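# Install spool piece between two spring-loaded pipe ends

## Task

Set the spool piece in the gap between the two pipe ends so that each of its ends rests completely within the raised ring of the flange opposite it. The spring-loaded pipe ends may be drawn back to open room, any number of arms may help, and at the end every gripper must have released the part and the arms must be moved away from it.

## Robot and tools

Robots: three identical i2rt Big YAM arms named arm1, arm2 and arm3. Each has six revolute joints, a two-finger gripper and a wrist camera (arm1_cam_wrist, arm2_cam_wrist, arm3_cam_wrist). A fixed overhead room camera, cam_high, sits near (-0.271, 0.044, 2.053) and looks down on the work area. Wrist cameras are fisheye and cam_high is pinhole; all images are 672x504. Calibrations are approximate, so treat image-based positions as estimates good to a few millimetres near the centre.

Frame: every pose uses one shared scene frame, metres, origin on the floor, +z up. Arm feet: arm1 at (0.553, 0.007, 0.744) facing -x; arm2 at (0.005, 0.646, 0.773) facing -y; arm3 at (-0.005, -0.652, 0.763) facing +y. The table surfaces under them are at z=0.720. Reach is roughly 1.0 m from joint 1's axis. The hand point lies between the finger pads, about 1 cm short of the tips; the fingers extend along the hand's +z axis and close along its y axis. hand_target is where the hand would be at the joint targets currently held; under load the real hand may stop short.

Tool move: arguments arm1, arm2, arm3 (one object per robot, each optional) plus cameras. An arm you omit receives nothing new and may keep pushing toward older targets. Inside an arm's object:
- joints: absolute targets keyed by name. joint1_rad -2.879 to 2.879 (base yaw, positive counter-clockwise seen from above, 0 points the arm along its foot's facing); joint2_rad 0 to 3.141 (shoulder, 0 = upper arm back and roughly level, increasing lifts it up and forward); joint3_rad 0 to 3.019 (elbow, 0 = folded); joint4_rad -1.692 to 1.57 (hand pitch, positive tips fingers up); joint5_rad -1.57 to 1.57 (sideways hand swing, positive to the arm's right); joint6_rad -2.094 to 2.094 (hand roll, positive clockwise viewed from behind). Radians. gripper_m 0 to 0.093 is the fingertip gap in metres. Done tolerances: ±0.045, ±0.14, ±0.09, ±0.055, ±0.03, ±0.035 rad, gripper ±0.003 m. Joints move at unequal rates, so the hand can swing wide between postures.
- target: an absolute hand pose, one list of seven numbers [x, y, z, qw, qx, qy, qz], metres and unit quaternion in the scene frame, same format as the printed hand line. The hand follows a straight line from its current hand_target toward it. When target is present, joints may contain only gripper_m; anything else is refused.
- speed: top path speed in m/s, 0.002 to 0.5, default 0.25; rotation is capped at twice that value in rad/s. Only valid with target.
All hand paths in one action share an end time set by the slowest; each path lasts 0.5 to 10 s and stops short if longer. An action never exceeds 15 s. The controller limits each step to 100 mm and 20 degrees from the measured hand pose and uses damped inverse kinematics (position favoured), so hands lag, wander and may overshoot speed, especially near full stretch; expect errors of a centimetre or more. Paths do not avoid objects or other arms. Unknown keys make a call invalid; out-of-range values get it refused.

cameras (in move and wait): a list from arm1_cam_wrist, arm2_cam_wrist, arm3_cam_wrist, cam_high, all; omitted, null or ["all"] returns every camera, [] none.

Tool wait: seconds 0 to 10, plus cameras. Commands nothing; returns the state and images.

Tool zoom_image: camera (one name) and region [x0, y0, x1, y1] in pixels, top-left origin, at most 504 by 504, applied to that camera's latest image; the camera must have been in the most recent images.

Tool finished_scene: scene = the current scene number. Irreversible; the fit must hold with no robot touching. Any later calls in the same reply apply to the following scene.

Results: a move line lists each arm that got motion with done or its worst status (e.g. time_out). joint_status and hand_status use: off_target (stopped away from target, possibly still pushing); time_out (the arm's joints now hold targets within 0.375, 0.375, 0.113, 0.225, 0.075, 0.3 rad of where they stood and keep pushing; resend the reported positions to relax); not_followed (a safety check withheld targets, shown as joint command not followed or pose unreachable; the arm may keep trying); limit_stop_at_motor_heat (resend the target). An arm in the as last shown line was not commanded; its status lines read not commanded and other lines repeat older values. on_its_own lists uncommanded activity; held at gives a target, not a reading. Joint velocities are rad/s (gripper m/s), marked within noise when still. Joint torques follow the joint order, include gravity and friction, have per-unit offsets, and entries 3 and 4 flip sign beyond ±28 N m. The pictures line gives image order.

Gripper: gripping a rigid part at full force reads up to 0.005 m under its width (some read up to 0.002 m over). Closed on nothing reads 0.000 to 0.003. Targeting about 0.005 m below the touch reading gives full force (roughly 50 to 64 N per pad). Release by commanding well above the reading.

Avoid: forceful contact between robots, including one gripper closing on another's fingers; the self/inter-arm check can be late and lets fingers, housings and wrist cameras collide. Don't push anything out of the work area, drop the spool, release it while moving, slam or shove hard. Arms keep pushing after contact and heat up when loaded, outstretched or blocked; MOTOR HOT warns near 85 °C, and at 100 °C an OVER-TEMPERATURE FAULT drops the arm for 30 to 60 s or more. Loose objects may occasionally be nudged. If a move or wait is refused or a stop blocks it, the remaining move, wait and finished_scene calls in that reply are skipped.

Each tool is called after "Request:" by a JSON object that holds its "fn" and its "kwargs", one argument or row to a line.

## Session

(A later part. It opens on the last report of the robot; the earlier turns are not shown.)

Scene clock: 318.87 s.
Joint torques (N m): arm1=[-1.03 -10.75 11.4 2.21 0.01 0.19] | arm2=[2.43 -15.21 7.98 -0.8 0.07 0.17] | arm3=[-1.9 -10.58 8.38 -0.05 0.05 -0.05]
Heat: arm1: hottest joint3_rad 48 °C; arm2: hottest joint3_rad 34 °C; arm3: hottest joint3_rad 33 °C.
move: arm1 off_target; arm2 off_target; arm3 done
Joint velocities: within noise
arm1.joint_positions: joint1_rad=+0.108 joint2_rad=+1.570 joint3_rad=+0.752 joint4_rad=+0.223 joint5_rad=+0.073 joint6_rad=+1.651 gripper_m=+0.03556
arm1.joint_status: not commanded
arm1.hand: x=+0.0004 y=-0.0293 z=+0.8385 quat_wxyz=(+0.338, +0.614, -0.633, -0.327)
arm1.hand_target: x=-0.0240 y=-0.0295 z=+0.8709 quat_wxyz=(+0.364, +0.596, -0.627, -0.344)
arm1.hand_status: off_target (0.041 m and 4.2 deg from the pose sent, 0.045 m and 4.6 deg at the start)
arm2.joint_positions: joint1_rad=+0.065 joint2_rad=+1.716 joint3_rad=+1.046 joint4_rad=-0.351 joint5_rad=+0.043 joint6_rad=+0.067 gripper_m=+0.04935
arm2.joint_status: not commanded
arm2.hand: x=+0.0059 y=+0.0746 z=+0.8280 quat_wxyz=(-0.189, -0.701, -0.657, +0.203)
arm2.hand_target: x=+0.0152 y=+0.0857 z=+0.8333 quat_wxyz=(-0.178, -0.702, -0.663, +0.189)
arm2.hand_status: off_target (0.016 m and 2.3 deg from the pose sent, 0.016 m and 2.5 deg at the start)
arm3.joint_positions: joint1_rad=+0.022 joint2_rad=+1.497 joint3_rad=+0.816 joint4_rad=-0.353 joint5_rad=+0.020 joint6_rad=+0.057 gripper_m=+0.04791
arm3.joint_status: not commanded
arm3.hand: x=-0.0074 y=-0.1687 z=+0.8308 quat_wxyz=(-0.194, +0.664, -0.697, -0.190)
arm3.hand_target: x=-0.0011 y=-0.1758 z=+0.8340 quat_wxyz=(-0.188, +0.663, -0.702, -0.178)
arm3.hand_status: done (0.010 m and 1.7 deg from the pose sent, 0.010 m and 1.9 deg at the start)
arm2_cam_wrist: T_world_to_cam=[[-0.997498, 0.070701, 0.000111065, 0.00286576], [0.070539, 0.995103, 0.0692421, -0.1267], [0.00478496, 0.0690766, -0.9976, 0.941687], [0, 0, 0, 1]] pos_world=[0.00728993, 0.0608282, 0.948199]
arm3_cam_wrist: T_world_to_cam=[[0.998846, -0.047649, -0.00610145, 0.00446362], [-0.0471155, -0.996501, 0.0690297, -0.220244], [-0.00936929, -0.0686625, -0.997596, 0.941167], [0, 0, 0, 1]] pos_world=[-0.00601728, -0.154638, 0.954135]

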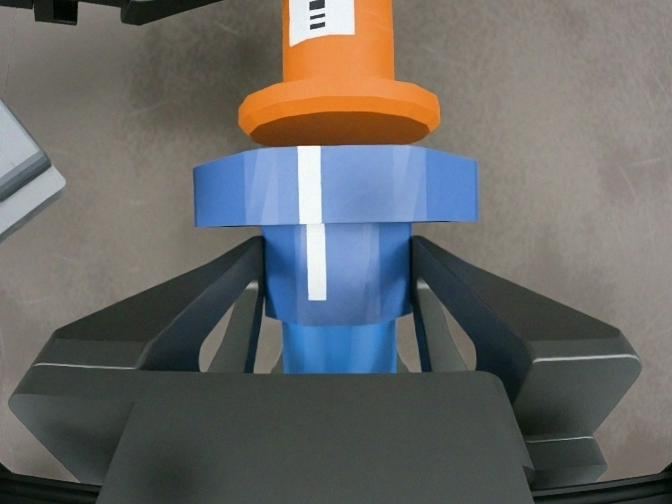

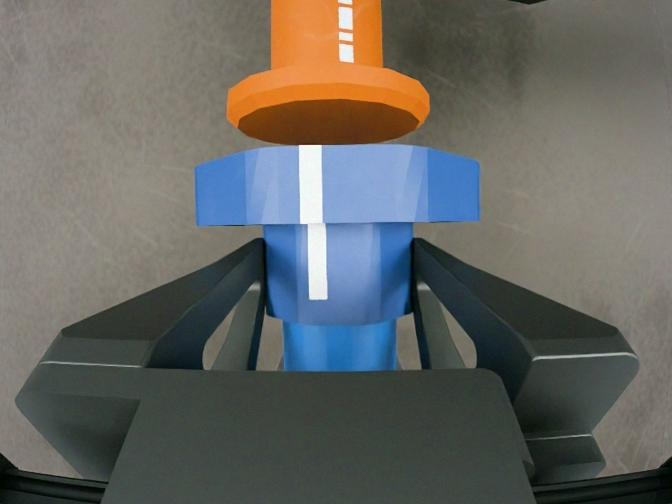

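Request:
{"fn": "move", "kwargs": {
  "arm1": {"target": [-0.0243, -0.031, 0.8677, 0.3651, 0.5976, -0.6265, -0.3430], "speed": 0.05},
  "arm2": {"target": [0.015, 0.074, 0.834, 0.1777, 0.7022, 0.6633, -0.1881], "speed": 0.03},
  "arm3": {"target": [0.0, -0.164, 0.835, 0.1881, -0.6633, 0.7021, 0.1777], "speed": 0.03},
  "cameras": ["arm2_cam_wrist", "arm3_cam_wrist", "cam_high"]
}}

Request:
{"fn": "zoom_image", "kwargs": {
  "camera": "arm2_cam_wrist",
  "region": [180, 50, 500, 240]
}}

Request:
{"fn": "zoom_image", "kwargs": {
  "camera": "arm3_cam_wrist",
  "region": [180, 50, 500, 240]
}}

Request:
{"fn": "zoom_image", "kwargs": {
  "camera": "cam_high",
  "region": [280, 180, 410, 310]
}}

Scene clock: 328.10 s.
Joint torques (N m): arm1=[-0.91 -10.7 10.84 2.58 0 0.17] | arm2=[2.26 -14.74 8.8 -0.55 0.03 0.16] | arm3=[-1.96 -9.47 8.99 0.27 0.01 -0.07]
Heat: arm1: hottest joint3_rad 48 °C; arm2: hottest joint2_rad 34 °C; arm3: hottest joint3_rad 33 °C.
move: arm1 off_target; arm2 off_target; arm3 done
Joint velocities: within noise
arm1.joint_positions: joint1_rad=+0.108 joint2_rad=+1.570 joint3_rad=+0.752 joint4_rad=+0.223 joint5_rad=+0.071 joint6_rad=+1.652 gripper_m=+0.03556
arm1.joint_status: not commanded
arm1.hand: x=+0.0004 y=-0.0298 z=+0.8385 quat_wxyz=(+0.339, +0.615, -0.633, -0.326)
arm1.hand_target: x=-0.0221 y=-0.0309 z=+0.8684 quat_wxyz=(+0.365, +0.598, -0.626, -0.343)
arm1.hand_status: off_target (0.038 m and 4.1 deg from the pose sent, 0.038 m and 4.1 deg at the start)
arm2.joint_positions: joint1_rad=+0.065 joint2_rad=+1.732 joint3_rad=+1.073 joint4_rad=-0.373 joint5_rad=+0.043 joint6_rad=+0.067 gripper_m=+0.04935
arm2.joint_status: not commanded
arm2.hand: x=+0.0060 y=+0.0684 z=+0.8280 quat_wxyz=(-0.185, -0.702, -0.659, +0.200)
arm2.hand_target: x=+0.0148 y=+0.0740 z=+0.8339 quat_wxyz=(-0.178, -0.702, -0.663, +0.189)
arm2.hand_status: off_target (0.012 m and 1.7 deg from the pose sent, 0.011 m and 2.2 deg at the start)
arm3.joint_positions: joint1_rad=+0.022 joint2_rad=+1.517 joint3_rad=+0.841 joint4_rad=-0.367 joint5_rad=+0.020 joint6_rad=+0.057 gripper_m=+0.04791
arm3.joint_status: not commanded
arm3.hand: x=-0.0075 y=-0.1614 z=+0.8310 quat_wxyz=(-0.192, +0.665, -0.698, -0.187)
arm3.hand_target: x=+0.0000 y=-0.1640 z=+0.8350 quat_wxyz=(-0.188, +0.663, -0.702, -0.178)
arm3.hand_status: done (0.009 m and 1.3 deg from the pose sent, 0.010 m and 1.7 deg at the start)
arm2_cam_wrist: T_world_to_cam=[[-0.997498, 0.0706822, 0.00106109, 0.00259381], [0.0705413, 0.994312, 0.0797948, -0.129224], [0.00458502, 0.07967, -0.996811, 0.940781], [0, 0, 0, 1]] pos_world=[0.00738946, 0.0533538, 0.94809]
arm3_cam_wrist: T_world_to_cam=[[0.998846, -0.0476888, -0.00561942, 0.00449345], [-0.0471156, -0.995916, 0.0770175, -0.21951], [-0.00926934, -0.0766639, -0.997014, 0.940009], [0, 0, 0, 1]] pos_world=[-0.00611733, -0.146334, 0.954133]

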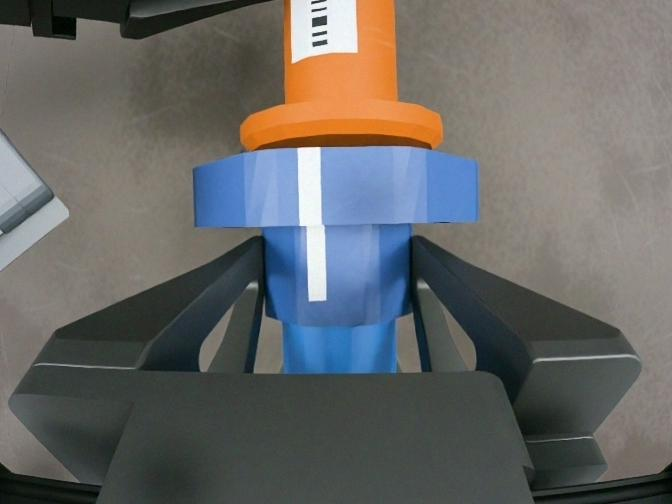

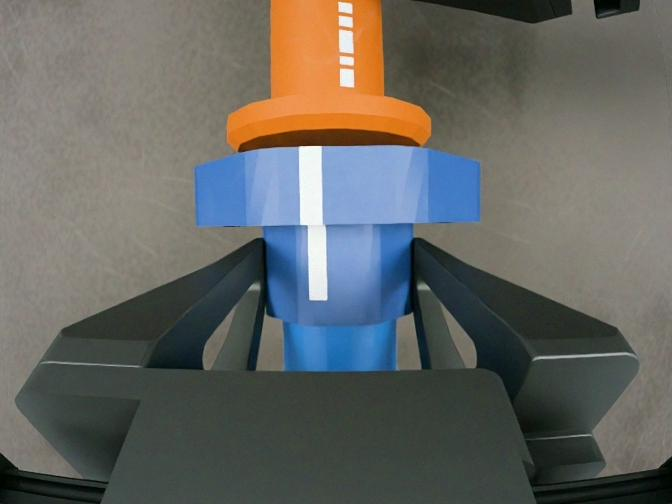

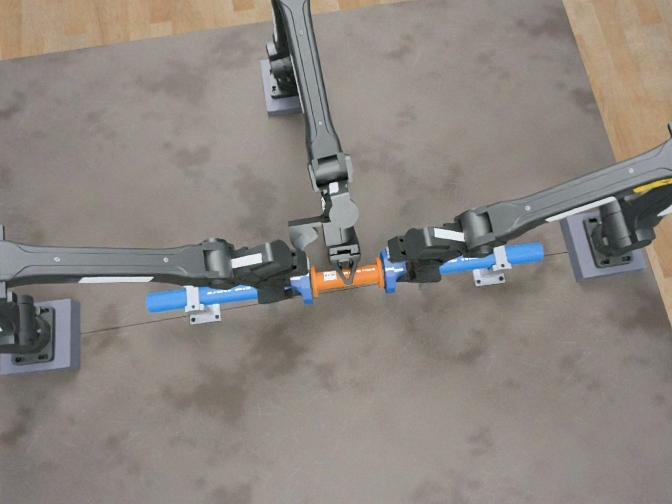

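Scaled by 1.575 (camera's finer frame: 960x720).

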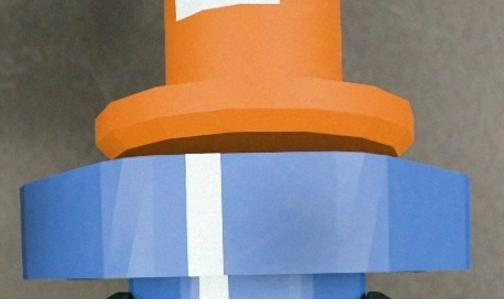

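Scaled by 1.575 (camera's finer frame: 960x720).

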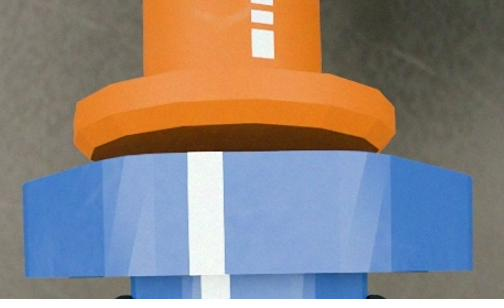

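Scaled by 3.877 (camera's finer frame: 960x720).

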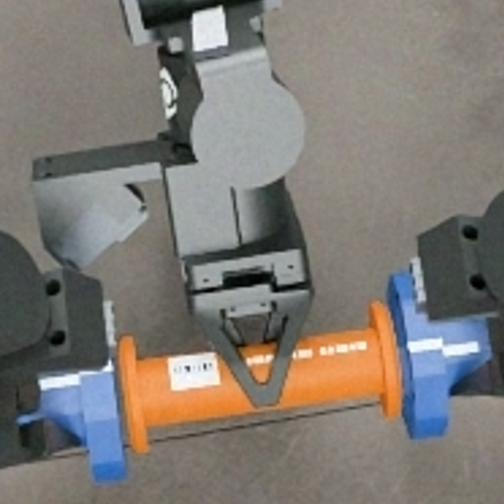

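Request:
{"fn": "move", "kwargs": {
  "arm1": {"target": [-0.0222, -0.0315, 0.8662, 0.3651, 0.5976, -0.6265, -0.3430], "speed": 0.05},
  "cameras": ["arm2_cam_wrist", "arm3_cam_wrist"]
}}

Request:
{"fn": "zoom_image", "kwargs": {
  "camera": "arm2_cam_wrist",
  "region": [180, 50, 500, 240]
}}

Request:
{"fn": "zoom_image", "kwargs": {
  "camera": "arm3_cam_wrist",
  "region": [180, 50, 500, 240]
}}

Scene clock: 337.40 s.
Joint torques (N m): arm1=[-0.73 -10.7 10.35 2.82 0.06 0.19] | arm2=[2.32 -14.74 8.81 -0.53 0.02 0.16] | arm3=[-1.67 -9.76 8.94 0.36 0.02 -0.1]
Heat: arm1: hottest joint3_rad 48 °C; arm2: hottest joint3_rad 35 °C; arm3: hottest joint3_rad 34 °C.
move: arm1 off_target
Joint velocities: within noise
arm1.joint_positions: joint1_rad=+0.108 joint2_rad=+1.570 joint3_rad=+0.752 joint4_rad=+0.223 joint5_rad=+0.071 joint6_rad=+1.652 gripper_m=+0.03556
arm1.joint_status: not commanded
arm1.hand: x=+0.0004 y=-0.0298 z=+0.8385 quat_wxyz=(+0.339, +0.615, -0.633, -0.326)
arm1.hand_target: x=-0.0203 y=-0.0314 z=+0.8668 quat_wxyz=(+0.365, +0.598, -0.626, -0.343)
arm1.hand_status: off_target (0.036 m and 4.1 deg from the pose sent, 0.036 m and 4.1 deg at the start)
arm2.joint_positions: joint1_rad=+0.065 joint2_rad=+1.732 joint3_rad=+1.074 joint4_rad=-0.373 joint5_rad=+0.043 joint6_rad=+0.067 gripper_m=+0.04935
arm2.joint_status: not commanded
arm2.hand: x=+0.0060 y=+0.0683 z=+0.8282 quat_wxyz=(-0.185, -0.702, -0.659, +0.200)
arm2.hand_target: x=+0.0148 y=+0.0739 z=+0.8340 quat_wxyz=(-0.178, -0.702, -0.663, +0.189)
arm2.hand_status: not commanded
arm3: as last shown
arm3.joint_positions: joint1_rad=+0.022 joint2_rad=+1.517 joint3_rad=+0.841 joint4_rad=-0.368 joint5_rad=+0.020 joint6_rad=+0.057 gripper_m=+0.04791
arm3.hand: x=-0.0075 y=-0.1615 z=+0.8309 quat_wxyz=(-0.192, +0.665, -0.698, -0.187)
arm2_cam_wrist: T_world_to_cam=[[-0.997498, 0.0706846, 0.00104013, 0.00262046], [0.0705434, 0.994336, 0.0794974, -0.128859], [0.00458501, 0.0793719, -0.996835, 0.941028], [0, 0, 0, 1]] pos_world=[0.00738946, 0.0532531, 0.94829]
arm3_cam_wrist: T_world_to_cam=[[0.998846, -0.0476942, -0.00559993, 0.0044693], [-0.0471188, -0.995885, 0.0774147, -0.219983], [-0.00926912, -0.0770615, -0.996983, 0.939914], [0, 0, 0, 1]] pos_world=[-0.00611733, -0.146434, 0.954133]

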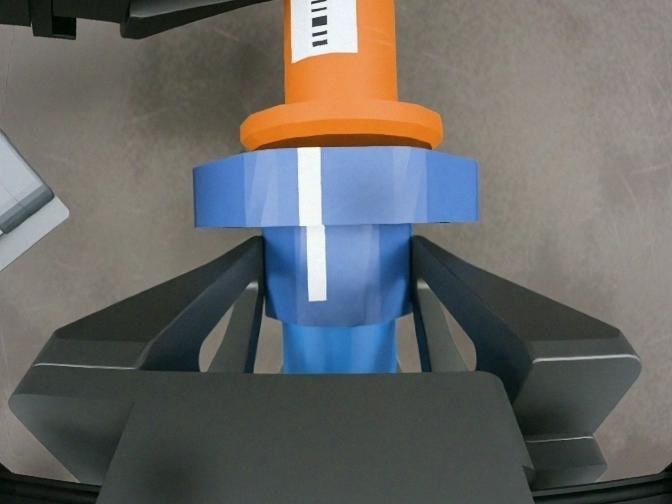

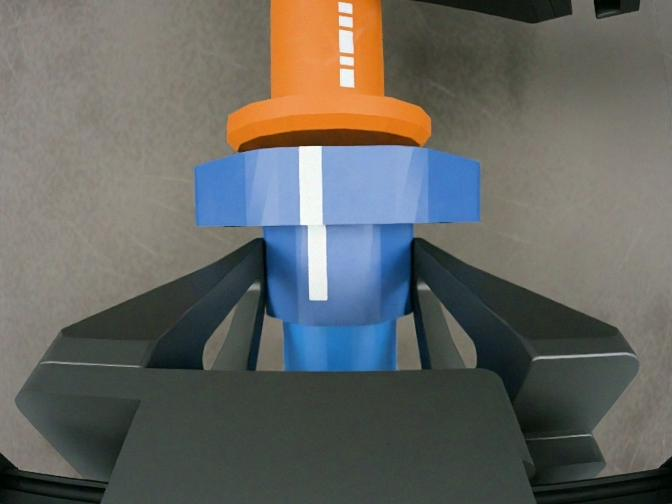

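Scaled by 1.575 (camera's finer frame: 960x720).

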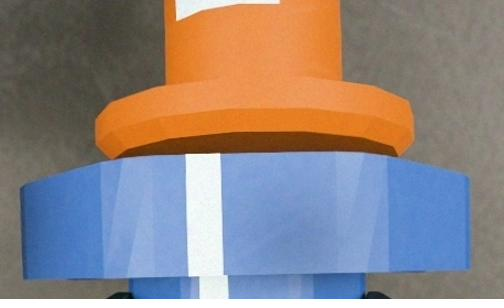

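Scaled by 1.575 (camera's finer frame: 960x720).

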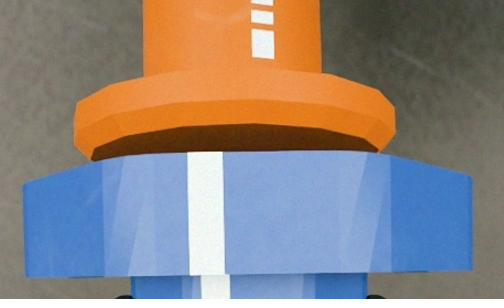

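Request:
{"fn": "move", "kwargs": {
  "arm1": {"target": [-0.0185, -0.032, 0.8622, 0.3651, 0.5976, -0.6265, -0.3430], "speed": 0.05},
  "cameras": ["arm2_cam_wrist", "arm3_cam_wrist"]
}}

Request:
{"fn": "zoom_image", "kwargs": {
  "camera": "arm2_cam_wrist",
  "region": [180, 50, 500, 240]
}}

Request:
{"fn": "zoom_image", "kwargs": {
  "camera": "arm3_cam_wrist",
  "region": [180, 50, 500, 240]
}}

Scene clock: 343.23 s.
Joint torques (N m): arm1=[-0.56 -10.64 9.37 3.44 0.11 0.19] | arm2=[2.32 -14.74 8.81 -0.53 0.03 0.16] | arm3=[-1.73 -9.52 9.28 0.25 0 -0.06]
Heat: arm1: hottest joint3_rad 48 °C; arm2: hottest joint3_rad 35 °C; arm3: hottest joint3_rad 35 °C.
move: arm1 off_target
Joint velocities: within noise
arm1.joint_positions: joint1_rad=+0.108 joint2_rad=+1.572 joint3_rad=+0.752 joint4_rad=+0.223 joint5_rad=+0.071 joint6_rad=+1.652 gripper_m=+0.03556
arm1.joint_status: not commanded
arm1.hand: x=+0.0005 y=-0.0298 z=+0.8377 quat_wxyz=(+0.339, +0.615, -0.633, -0.326)
arm1.hand_target: x=-0.0170 y=-0.0319 z=+0.8626 quat_wxyz=(+0.365, +0.598, -0.626, -0.343)
arm1.hand_status: off_target (0.031 m and 4.2 deg from the pose sent, 0.030 m and 4.1 deg at the start)
arm2, arm3: as last shown
arm2_cam_wrist: T_world_to_cam=[[-0.997498, 0.0706846, 0.00104013, 0.00262046], [0.0705434, 0.994336, 0.0794974, -0.128859], [0.00458501, 0.0793719, -0.996835, 0.941028], [0, 0, 0, 1]] pos_world=[0.00738946, 0.0532531, 0.94829]
arm3_cam_wrist: T_world_to_cam=[[0.998846, -0.0476942, -0.00559993, 0.0044693], [-0.0471188, -0.995885, 0.0774147, -0.219983], [-0.00926912, -0.0770615, -0.996983, 0.939914], [0, 0, 0, 1]] pos_world=[-0.00611733, -0.146434, 0.954133]

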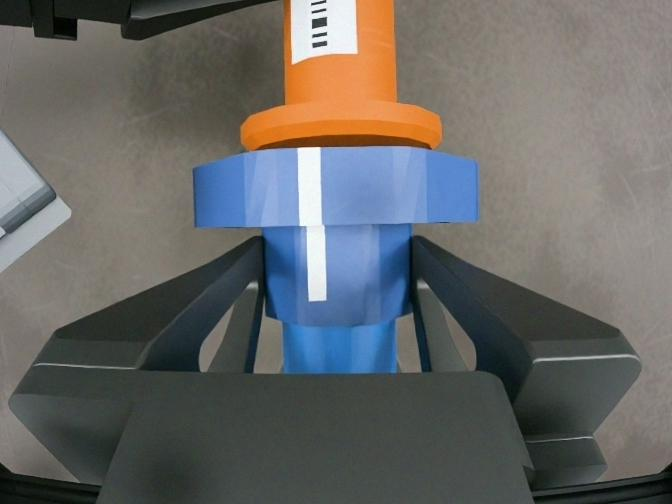

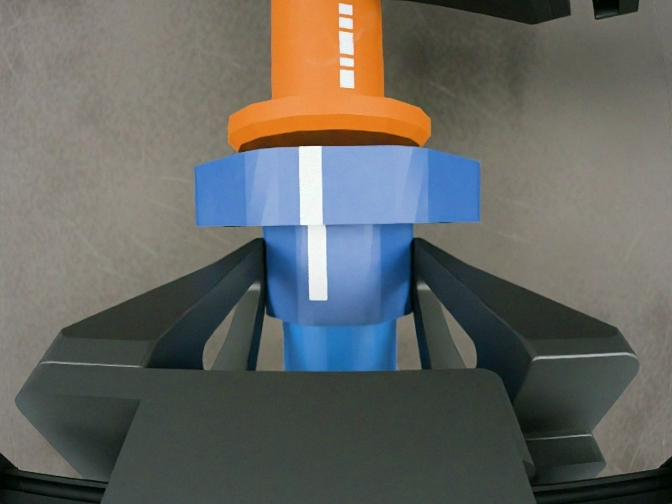

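Scaled by 1.575 (camera's finer frame: 960x720).

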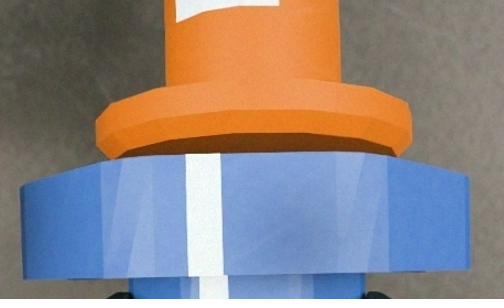

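Scaled by 1.575 (camera's finer frame: 960x720).

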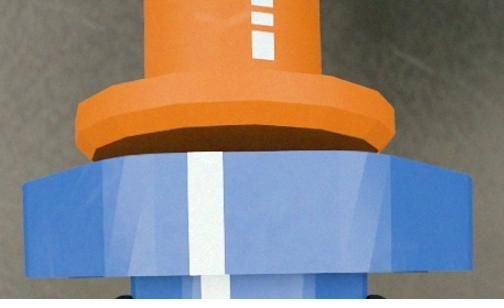

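Request:
{"fn": "move", "kwargs": {
  "arm1": {"target": [-0.0125, -0.032, 0.8618, 0.3651, 0.5976, -0.6265, -0.3430], "speed": 0.05},
  "cameras": ["arm2_cam_wrist", "arm3_cam_wrist"]
}}

Request:
{"fn": "zoom_image", "kwargs": {
  "camera": "arm2_cam_wrist",
  "region": [180, 50, 500, 240]
}}

Request:
{"fn": "zoom_image", "kwargs": {
  "camera": "arm3_cam_wrist",
  "region": [180, 50, 500, 240]
}}

Scene clock: 348.07 s.
Joint torques (N m): arm1=[-0.56 -11.4 8.17 3.51 0.15 0.19] | arm2=[2.26 -14.74 8.81 -0.54 0.02 0.16] | arm3=[-1.85 -9.58 9.07 0.25 0.03 -0.05]
Heat: arm1: hottest joint3_rad 48 °C; arm2: hottest joint3_rad 35 °C; arm3: hottest joint3_rad 35 °C.
move: arm1 off_target
Joint velocities: within noise
arm1.joint_positions: joint1_rad=+0.108 joint2_rad=+1.572 joint3_rad=+0.752 joint4_rad=+0.226 joint5_rad=+0.071 joint6_rad=+1.653 gripper_m=+0.03556
arm1.joint_status: not commanded
arm1.hand: x=+0.0001 y=-0.0298 z=+0.8383 quat_wxyz=(+0.340, +0.614, -0.633, -0.327)
arm1.hand_target: x=-0.0116 y=-0.0320 z=+0.8619 quat_wxyz=(+0.365, +0.598, -0.626, -0.342)
arm1.hand_status: off_target (0.027 m and 4.0 deg from the pose sent, 0.027 m and 4.2 deg at the start)
arm2, arm3: as last shown
arm2_cam_wrist: T_world_to_cam=[[-0.997498, 0.0706846, 0.00104013, 0.00262046], [0.0705434, 0.994336, 0.0794974, -0.128859], [0.00458501, 0.0793719, -0.996835, 0.941028], [0, 0, 0, 1]] pos_world=[0.00738946, 0.0532531, 0.94829]
arm3_cam_wrist: T_world_to_cam=[[0.998846, -0.0476942, -0.00559993, 0.0044693], [-0.0471188, -0.995885, 0.0774147, -0.219983], [-0.00926912, -0.0770615, -0.996983, 0.939914], [0, 0, 0, 1]] pos_world=[-0.00611733, -0.146434, 0.954133]

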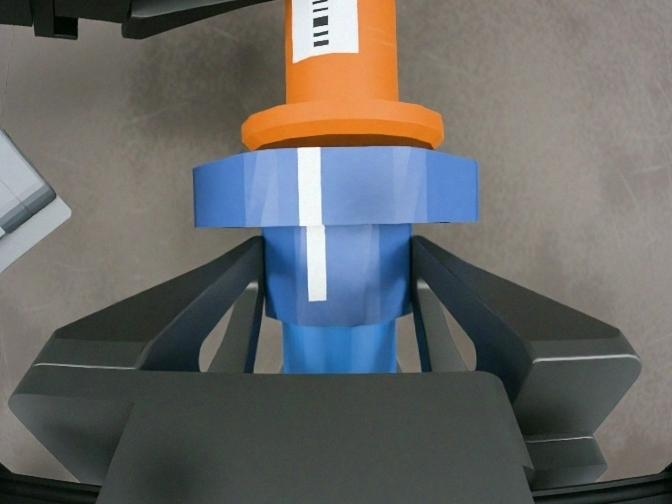

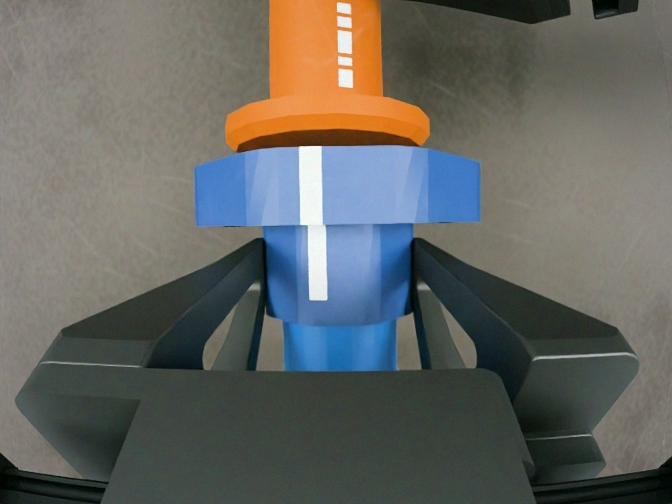

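Scaled by 1.575 (camera's finer frame: 960x720).

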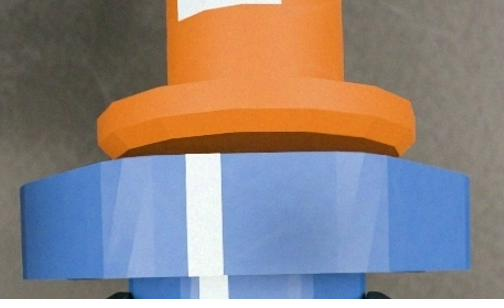

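Scaled by 1.575 (camera's finer frame: 960x720).

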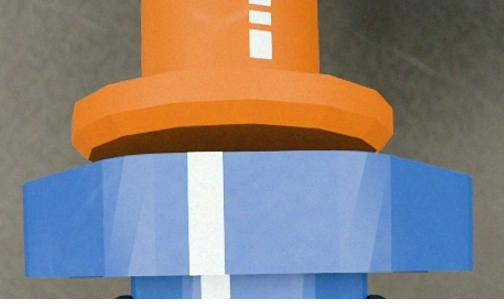

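Request:
{"fn": "move", "kwargs": {
  "arm1": {"target": [-0.0065, -0.032, 0.861, 0.3651, 0.5976, -0.6265, -0.3430], "speed": 0.05},
  "cameras": ["arm2_cam_wrist", "arm3_cam_wrist"]
}}

Request:
{"fn": "zoom_image", "kwargs": {
  "camera": "arm2_cam_wrist",
  "region": [180, 50, 500, 240]
}}

Request:
{"fn": "zoom_image", "kwargs": {
  "camera": "arm3_cam_wrist",
  "region": [180, 50, 500, 240]
}}

Scene clock: 356.87 s.
Joint torques (N m): arm1=[-0.38 -12.1 7.79 3.51 0.19 0.19] | arm2=[2.26 -14.8 8.81 -0.54 0.02 0.16] | arm3=[-1.96 -9.41 9.1 0.39 0.06 -0.08]
Heat: arm1: hottest joint3_rad 47 °C; arm2: hottest joint3_rad 36 °C; arm3: hottest joint3_rad 36 °C.
move: arm1 off_target
Joint velocities: within noise
arm1.joint_positions: joint1_rad=+0.108 joint2_rad=+1.572 joint3_rad=+0.739 joint4_rad=+0.233 joint5_rad=+0.071 joint6_rad=+1.653 gripper_m=+0.03556
arm1.joint_status: not commanded
arm1.hand: x=+0.0046 y=-0.0294 z=+0.8336 quat_wxyz=(+0.338, +0.615, -0.634, -0.325)
arm1.hand_target: x=-0.0058 y=-0.0320 z=+0.8611 quat_wxyz=(+0.365, +0.598, -0.626, -0.343)
arm1.hand_status: off_target (0.030 m and 4.4 deg from the pose sent, 0.024 m and 4.0 deg at the start)
arm2, arm3: as last shown
arm2_cam_wrist: T_world_to_cam=[[-0.997498, 0.0706846, 0.00104013, 0.00262046], [0.0705434, 0.994336, 0.0794974, -0.128859], [0.00458501, 0.0793719, -0.996835, 0.941028], [0, 0, 0, 1]] pos_world=[0.00738946, 0.0532531, 0.94829]
arm3_cam_wrist: T_world_to_cam=[[0.998846, -0.0476942, -0.00559993, 0.0044693], [-0.0471188, -0.995885, 0.0774147, -0.219983], [-0.00926912, -0.0770615, -0.996983, 0.939914], [0, 0, 0, 1]] pos_world=[-0.00611733, -0.146434, 0.954133]

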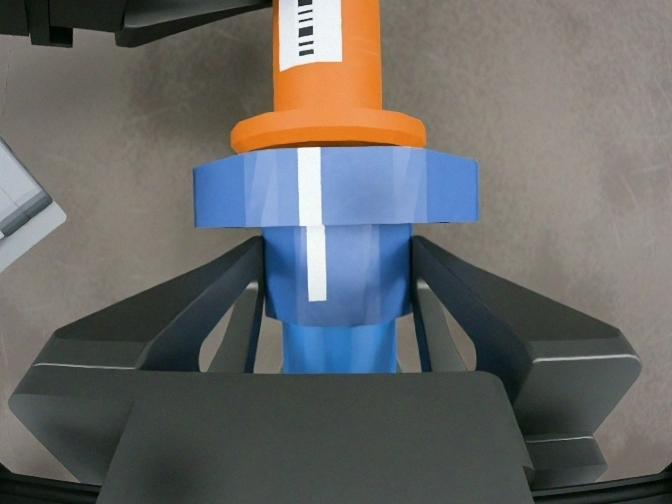

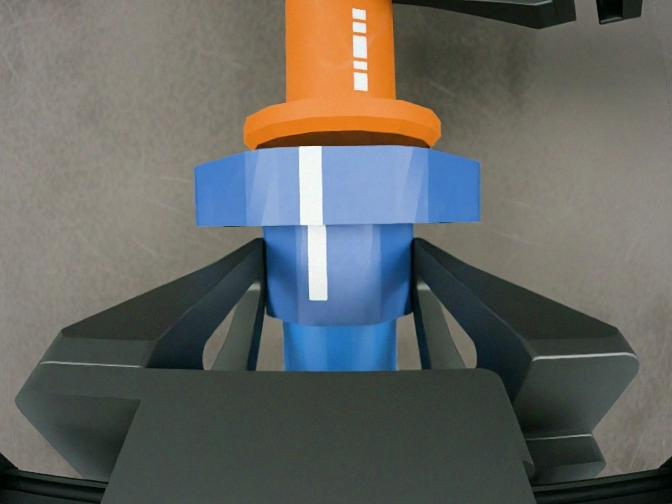

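Scaled by 1.575 (camera's finer frame: 960x720).

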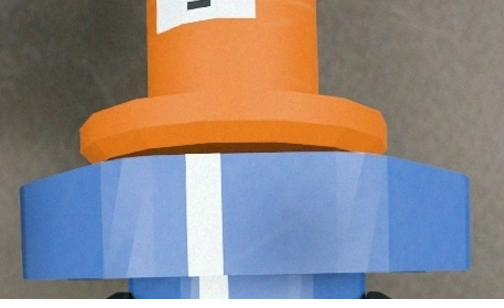

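Scaled by 1.575 (camera's finer frame: 960x720).

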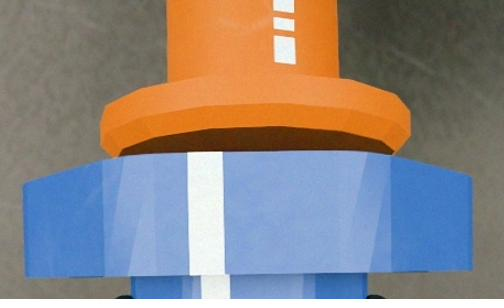

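Request:
{"fn": "move", "kwargs": {
  "arm1": {"target": [-0.025, -0.032, 0.868, 0.3651, 0.5976, -0.6265, -0.3430], "speed": 0.05},
  "cameras": ["arm2_cam_wrist", "arm3_cam_wrist"]
}}

Request:
{"fn": "zoom_image", "kwargs": {
  "camera": "arm2_cam_wrist",
  "region": [180, 50, 500, 240]
}}

Request:
{"fn": "zoom_image", "kwargs": {
  "camera": "arm3_cam_wrist",
  "region": [180, 50, 500, 240]
}}

Scene clock: 365.77 s.
Joint torques (N m): arm1=[-0.73 -10.7 11.32 2.1 0.08 0.16] | arm2=[2.32 -14.68 8.8 -0.53 0.03 0.16] | arm3=[-1.55 -10.4 9.29 0.38 0.02 -0.1]
Heat: arm1: hottest joint3_rad 46 °C; arm2: hottest joint3_rad 36 °C; arm3: hottest joint3_rad 37 °C.
move: arm1 off_target
Joint velocities: within noise
arm1.joint_positions: joint1_rad=+0.108 joint2_rad=+1.572 joint3_rad=+0.747 joint4_rad=+0.233 joint5_rad=+0.071 joint6_rad=+1.653 gripper_m=+0.03556
arm1.joint_status: not commanded
arm1.hand: x=+0.0011 y=-0.0297 z=+0.8375 quat_wxyz=(+0.341, +0.614, -0.633, -0.327)
arm1.hand_target: x=-0.0227 y=-0.0319 z=+0.8690 quat_wxyz=(+0.365, +0.597, -0.626, -0.343)
arm1.hand_status: off_target (0.040 m and 3.9 deg from the pose sent, 0.046 m and 4.4 deg at the start)
arm2, arm3: as last shown
arm2_cam_wrist: T_world_to_cam=[[-0.997498, 0.0706846, 0.00104013, 0.00262046], [0.0705434, 0.994336, 0.0794974, -0.128859], [0.00458501, 0.0793719, -0.996835, 0.941028], [0, 0, 0, 1]] pos_world=[0.00738946, 0.0532531, 0.94829]
arm3_cam_wrist: T_world_to_cam=[[0.998846, -0.0476942, -0.00559993, 0.0044693], [-0.0471188, -0.995885, 0.0774147, -0.219983], [-0.00926912, -0.0770615, -0.996983, 0.939914], [0, 0, 0, 1]] pos_world=[-0.00611733, -0.146434, 0.954133]

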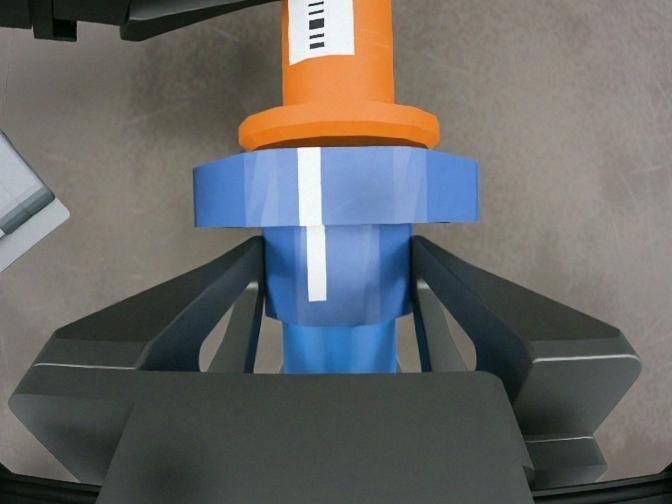

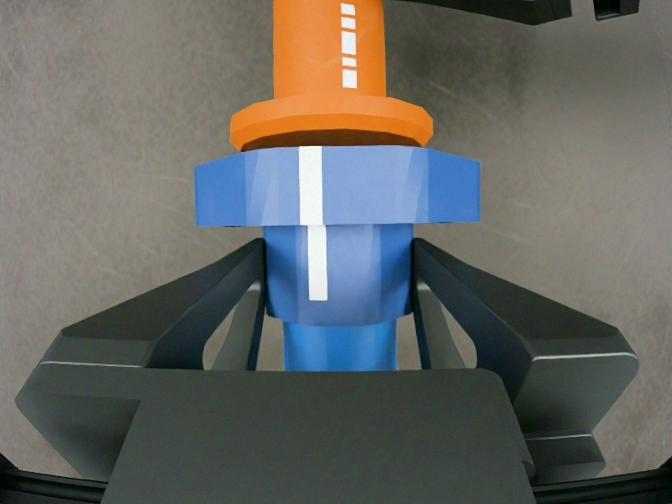

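Scaled by 1.575 (camera's finer frame: 960x720).

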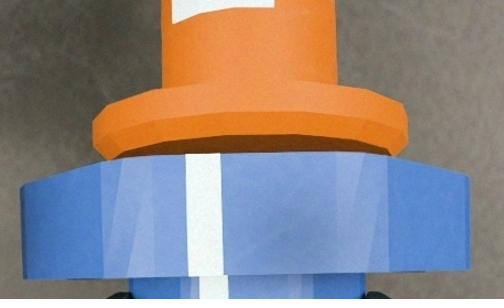

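Scaled by 1.575 (camera's finer frame: 960x720).

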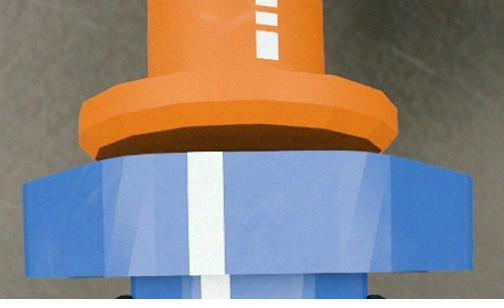

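Request:
{"fn": "move", "kwargs": {
  "arm1": {"target": [-0.0055, -0.032, 0.860, 0.3657, 0.5987, -0.6254, -0.3423], "speed": 0.05},
  "cameras": []
}}

Request:
{"fn": "move", "kwargs": {
  "arm1": {"target": [-0.0234, -0.032, 0.8665, 0.3657, 0.5987, -0.6254, -0.3423], "speed": 0.05},
  "cameras": ["arm2_cam_wrist", "arm3_cam_wrist"]
}}

Request:
{"fn": "zoom_image", "kwargs": {
  "camera": "arm2_cam_wrist",
  "region": [180, 50, 500, 240]
}}

Request:
{"fn": "zoom_image", "kwargs": {
  "camera": "arm3_cam_wrist",
  "region": [180, 50, 500, 240]
}}

Scene clock: 374.20 s.
Joint torques (N m): arm1=[-0.5 -12.04 7.8 3.55 0.05 0.16] | arm2=[2.26 -14.68 8.8 -0.54 0.02 0.16] | arm3=[-2.02 -9.58 9.21 0.25 -0.02 -0.06]
Heat: arm1: hottest joint3_rad 45 °C; arm2: hottest joint3_rad 36 °C; arm3: hottest joint3_rad 37 °C.
move: arm1 off_target
Joint velocities: within noise
arm1.joint_positions: joint1_rad=+0.108 joint2_rad=+1.572 joint3_rad=+0.734 joint4_rad=+0.235 joint5_rad=+0.071 joint6_rad=+1.653 gripper_m=+0.03556
arm1.joint_status: not commanded
arm1.hand: x=+0.0062 y=-0.0293 z=+0.8320 quat_wxyz=(+0.337, +0.615, -0.635, -0.324)
arm1.hand_target: x=-0.0047 y=-0.0319 z=+0.8600 quat_wxyz=(+0.365, +0.599, -0.625, -0.342)
arm1.hand_status: off_target (0.030 m and 4.5 deg from the pose sent, 0.024 m and 3.9 deg at the start)
arm2, arm3: as last shown

Scene clock: 375.33 s.
Joint torques (N m): arm1=[-0.73 -10.75 11.28 2.24 0 0.14] | arm2=[2.32 -14.74 8.81 -0.54 0.02 0.16] | arm3=[-1.79 -9.76 8.99 0.43 0 -0.1]
Heat: arm1: hottest joint3_rad 45 °C; arm2: hottest joint3_rad 36 °C; arm3: hottest joint3_rad 37 °C.
move: arm1 off_target
Joint velocities: within noise
arm1.joint_positions: joint1_rad=+0.108 joint2_rad=+1.572 joint3_rad=+0.741 joint4_rad=+0.235 joint5_rad=+0.069 joint6_rad=+1.653 gripper_m=+0.03556
arm1.joint_status: not commanded
arm1.hand: x=+0.0033 y=-0.0299 z=+0.8351 quat_wxyz=(+0.340, +0.615, -0.633, -0.325)
arm1.hand_target: x=-0.0209 y=-0.0319 z=+0.8674 quat_wxyz=(+0.366, +0.599, -0.625, -0.342)
arm1.hand_status: off_target (0.041 m and 4.1 deg from the pose sent, 0.045 m and 4.5 deg at the start)
arm2, arm3: as last shown
arm2_cam_wrist: T_world_to_cam=[[-0.997498, 0.0706846, 0.00104013, 0.00262046], [0.0705434, 0.994336, 0.0794974, -0.128859], [0.00458501, 0.0793719, -0.996835, 0.941028], [0, 0, 0, 1]] pos_world=[0.00738946, 0.0532531, 0.94829]
arm3_cam_wrist: T_world_to_cam=[[0.998846, -0.0476942, -0.00559993, 0.0044693], [-0.0471188, -0.995885, 0.0774147, -0.219983], [-0.00926912, -0.0770615, -0.996983, 0.939914], [0, 0, 0, 1]] pos_world=[-0.00611733, -0.146434, 0.954133]

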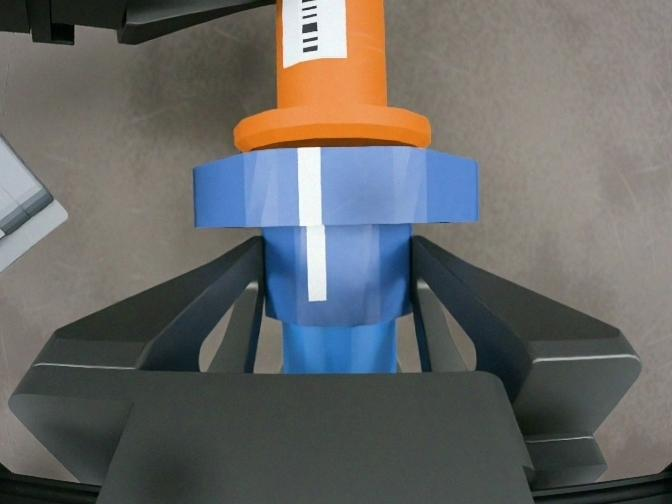

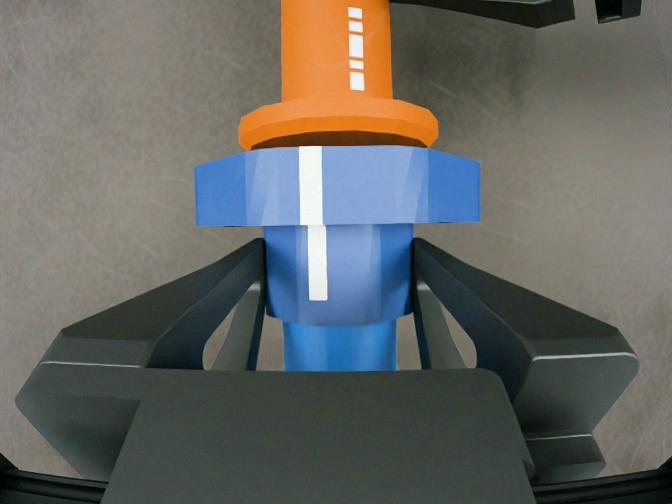

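Scaled by 1.575 (camera's finer frame: 960x720).

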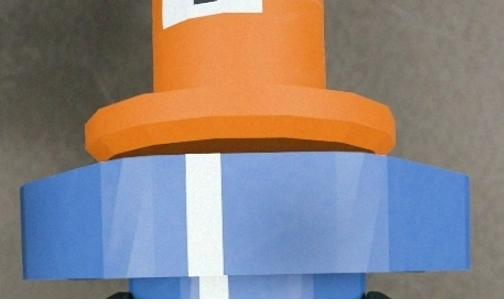

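Scaled by 1.575 (camera's finer frame: 960x720).

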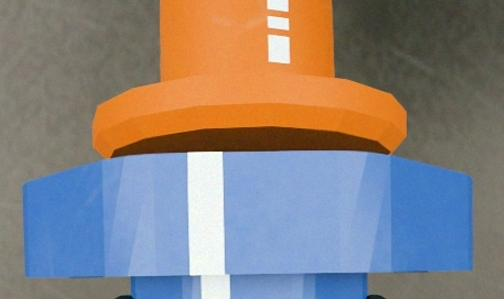

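Request:
{"fn": "move", "kwargs": {
  "arm1": {"target": [-0.0242, -0.0328, 0.867, 0.3657, 0.5987, -0.6254, -0.3423], "speed": 0.05},
  "arm2": {"target": [0.0145, 0.066, 0.835, 0.1777, 0.7022, 0.6633, -0.1881], "speed": 0.03},
  "arm3": {"target": [0.0, -0.156, 0.835, 0.1881, -0.6633, 0.7021, 0.1777], "speed": 0.03},
  "cameras": ["arm2_cam_wrist", "arm3_cam_wrist"]
}}

Request:
{"fn": "zoom_image", "kwargs": {
  "camera": "arm2_cam_wrist",
  "region": [180, 50, 500, 240]
}}

Request:
{"fn": "zoom_image", "kwargs": {
  "camera": "arm3_cam_wrist",
  "region": [180, 50, 500, 240]
}}

Scene clock: 382.37 s.
Joint torques (N m): arm1=[-0.67 -10.75 11.47 2.13 0.06 0.15] | arm2=[2.2 -14.51 9.4 -0.34 -0.01 0.15] | arm3=[-2.08 -9.7 9.68 0.43 -0.01 -0.08]
Heat: arm1: hottest joint3_rad 46 °C; arm2: hottest joint3_rad 37 °C; arm3: hottest joint3_rad 37 °C.
move: arm1 off_target; arm2 off_target; arm3 done
Joint velocities: within noise
arm1.joint_positions: joint1_rad=+0.108 joint2_rad=+1.572 joint3_rad=+0.741 joint4_rad=+0.235 joint5_rad=+0.069 joint6_rad=+1.653 gripper_m=+0.03556
arm1.joint_status: not commanded
arm1.hand: x=+0.0033 y=-0.0299 z=+0.8351 quat_wxyz=(+0.340, +0.615, -0.633, -0.325)
arm1.hand_target: x=-0.0216 y=-0.0327 z=+0.8680 quat_wxyz=(+0.366, +0.599, -0.625, -0.342)
arm1.hand_status: off_target (0.042 m and 4.1 deg from the pose sent, 0.042 m and 4.1 deg at the start)
arm2.joint_positions: joint1_rad=+0.065 joint2_rad=+1.743 joint3_rad=+1.092 joint4_rad=-0.389 joint5_rad=+0.043 joint6_rad=+0.067 gripper_m=+0.04935
arm2.joint_status: not commanded
arm2.hand: x=+0.0060 y=+0.0643 z=+0.8280 quat_wxyz=(-0.182, -0.702, -0.659, +0.197)
arm2.hand_target: x=+0.0144 y=+0.0661 z=+0.8349 quat_wxyz=(-0.178, -0.702, -0.663, +0.188)
arm2.hand_status: off_target (0.011 m and 1.2 deg from the pose sent, 0.011 m and 1.7 deg at the start)
arm3.joint_positions: joint1_rad=+0.022 joint2_rad=+1.529 joint3_rad=+0.858 joint4_rad=-0.377 joint5_rad=+0.020 joint6_rad=+0.057 gripper_m=+0.04791
arm3.joint_status: not commanded
arm3.hand: x=-0.0076 y=-0.1569 z=+0.8309 quat_wxyz=(-0.190, +0.665, -0.698, -0.185)
arm3.hand_target: x=+0.0000 y=-0.1562 z=+0.8349 quat_wxyz=(-0.188, +0.663, -0.702, -0.178)
arm3.hand_status: done (0.009 m and 1.0 deg from the pose sent, 0.010 m and 1.3 deg at the start)
arm2_cam_wrist: T_world_to_cam=[[-0.997492, 0.0707648, 0.00173685, 0.00241489], [0.0706439, 0.993633, 0.0877691, -0.131599], [0.00448518, 0.0876717, -0.996139, 0.940066], [0, 0, 0, 1]] pos_world=[0.00748912, 0.048173, 0.947983]
arm3_cam_wrist: T_world_to_cam=[[0.998843, -0.0478122, -0.00525275, 0.00437376], [-0.0472179, -0.99548, 0.0824047, -0.219399], [-0.00916895, -0.0820613, -0.996585, 0.939137], [0, 0, 0, 1]] pos_world=[-0.00611736, -0.141132, 0.954032]

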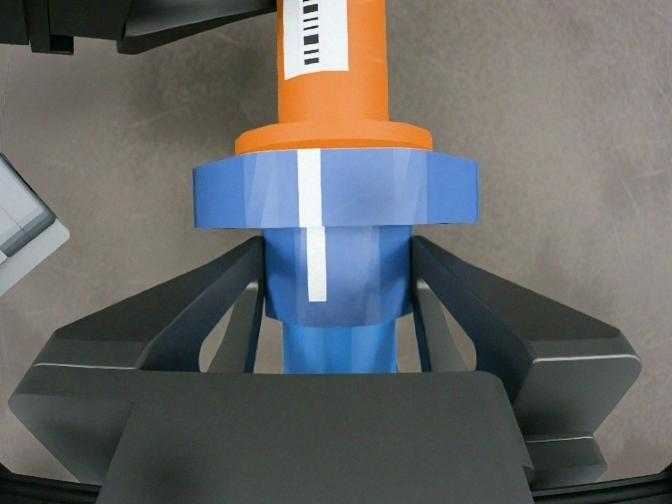

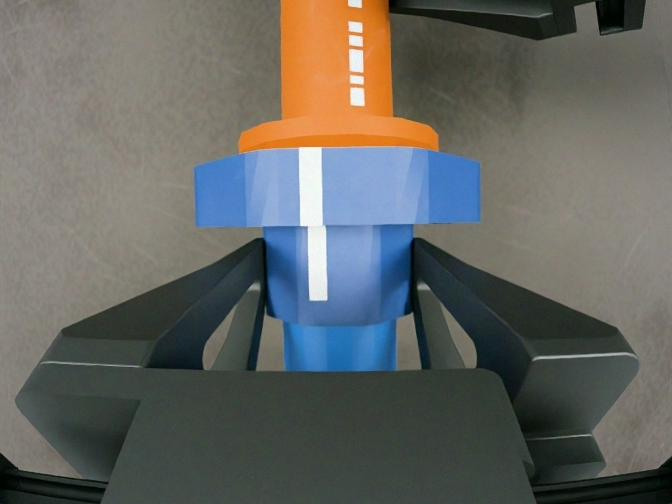

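Scaled by 1.575 (camera's finer frame: 960x720).

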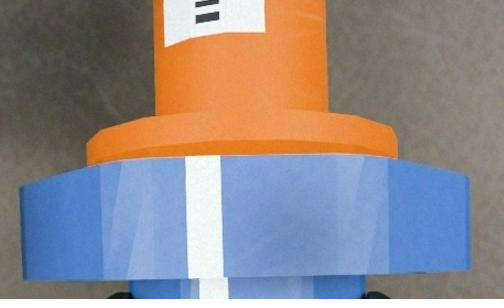

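Scaled by 1.575 (camera's finer frame: 960x720).

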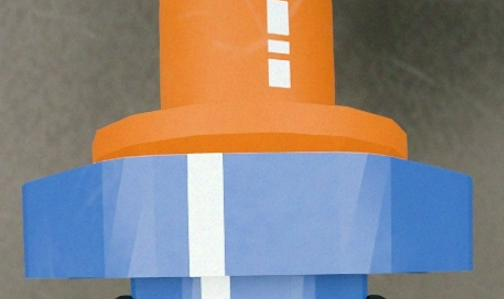

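Request:
{"fn": "move", "kwargs": {
  "arm1": {"target": [-0.0256, -0.0332, 0.868, 0.3657, 0.5987, -0.6254, -0.3423], "speed": 0.05},
  "cameras": ["arm2_cam_wrist", "arm3_cam_wrist"]
}}

Request:
{"fn": "zoom_image", "kwargs": {
  "camera": "arm2_cam_wrist",
  "region": [180, 50, 500, 240]
}}

Request:
{"fn": "zoom_image", "kwargs": {
  "camera": "arm3_cam_wrist",
  "region": [180, 50, 500, 240]
}}

Scene clock: 388.23 s.
Joint torques (N m): arm1=[-0.56 -10.75 11.37 1.98 0.07 0.15] | arm2=[2.2 -14.56 9.39 -0.32 -0.01 0.15] | arm3=[-1.79 -8.29 9.57 0.64 0.08 -0.03]
Heat: arm1: hottest joint3_rad 46 °C; arm2: hottest joint3_rad 38 °C; arm3: hottest joint3_rad 38 °C.
move: arm1 off_target
Joint velocities: within noise
arm1.joint_positions: joint1_rad=+0.108 joint2_rad=+1.572 joint3_rad=+0.749 joint4_rad=+0.235 joint5_rad=+0.069 joint6_rad=+1.653 gripper_m=+0.03556
arm1.joint_status: not commanded
arm1.hand: x=+0.0002 y=-0.0301 z=+0.8385 quat_wxyz=(+0.342, +0.613, -0.632, -0.327)
arm1.hand_target: x=-0.0232 y=-0.0331 z=+0.8687 quat_wxyz=(+0.366, +0.599, -0.625, -0.342)
arm1.hand_status: off_target (0.039 m and 3.7 deg from the pose sent, 0.044 m and 4.1 deg at the start)
arm2.joint_positions: joint1_rad=+0.065 joint2_rad=+1.743 joint3_rad=+1.092 joint4_rad=-0.390 joint5_rad=+0.043 joint6_rad=+0.067 gripper_m=+0.04935
arm2.joint_status: not commanded
arm2.hand: x=+0.0060 y=+0.0644 z=+0.8280 quat_wxyz=(-0.182, -0.702, -0.659, +0.197)
arm2.hand_target: x=+0.0144 y=+0.0662 z=+0.8348 quat_wxyz=(-0.178, -0.702, -0.663, +0.188)
arm2.hand_status: not commanded
arm3: as last shown
arm3.hand: x=-0.0076 y=-0.1567 z=+0.8311 quat_wxyz=(-0.190, +0.665, -0.698, -0.185)
arm3.hand_target: x=+0.0000 y=-0.1560 z=+0.8350 quat_wxyz=(-0.188, +0.663, -0.702, -0.178)
arm2_cam_wrist: T_world_to_cam=[[-0.997492, 0.0707619, 0.00176482, 0.00238136], [0.0706416, 0.993598, 0.0881651, -0.132073], [0.00448521, 0.0880686, -0.996104, 0.940004], [0, 0, 0, 1]] pos_world=[0.00748913, 0.048274, 0.947983]
arm3_cam_wrist: T_world_to_cam=[[0.998843, -0.047807, -0.0052723, 0.00439844], [-0.0472147, -0.995513, 0.0820079, -0.218934], [-0.00916919, -0.081664, -0.996618, 0.939332], [0, 0, 0, 1]] pos_world=[-0.00611736, -0.141032, 0.954133]

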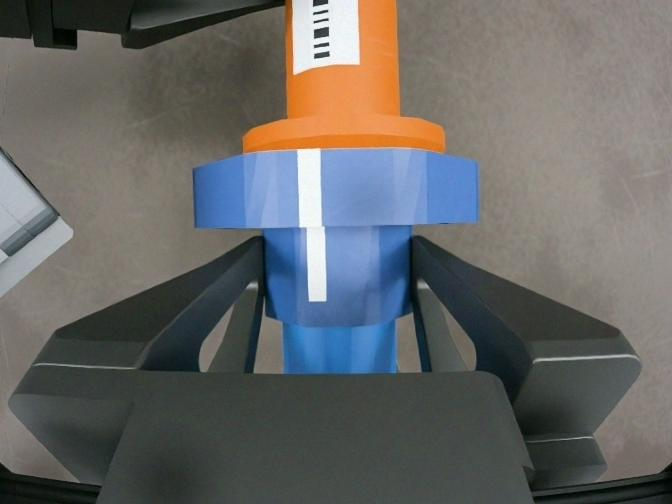

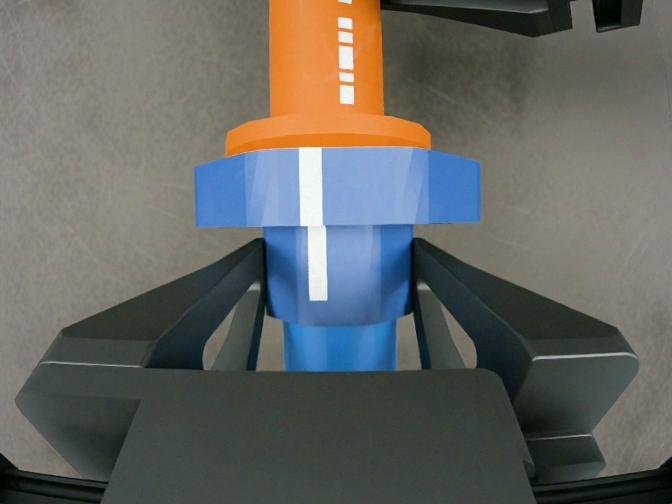

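Scaled by 1.575 (camera's finer frame: 960x720).

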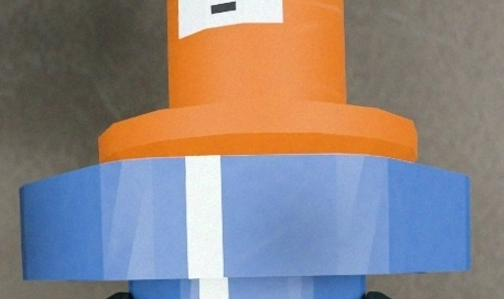

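Scaled by 1.575 (camera's finer frame: 960x720).

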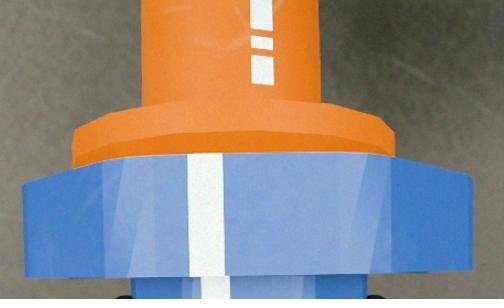

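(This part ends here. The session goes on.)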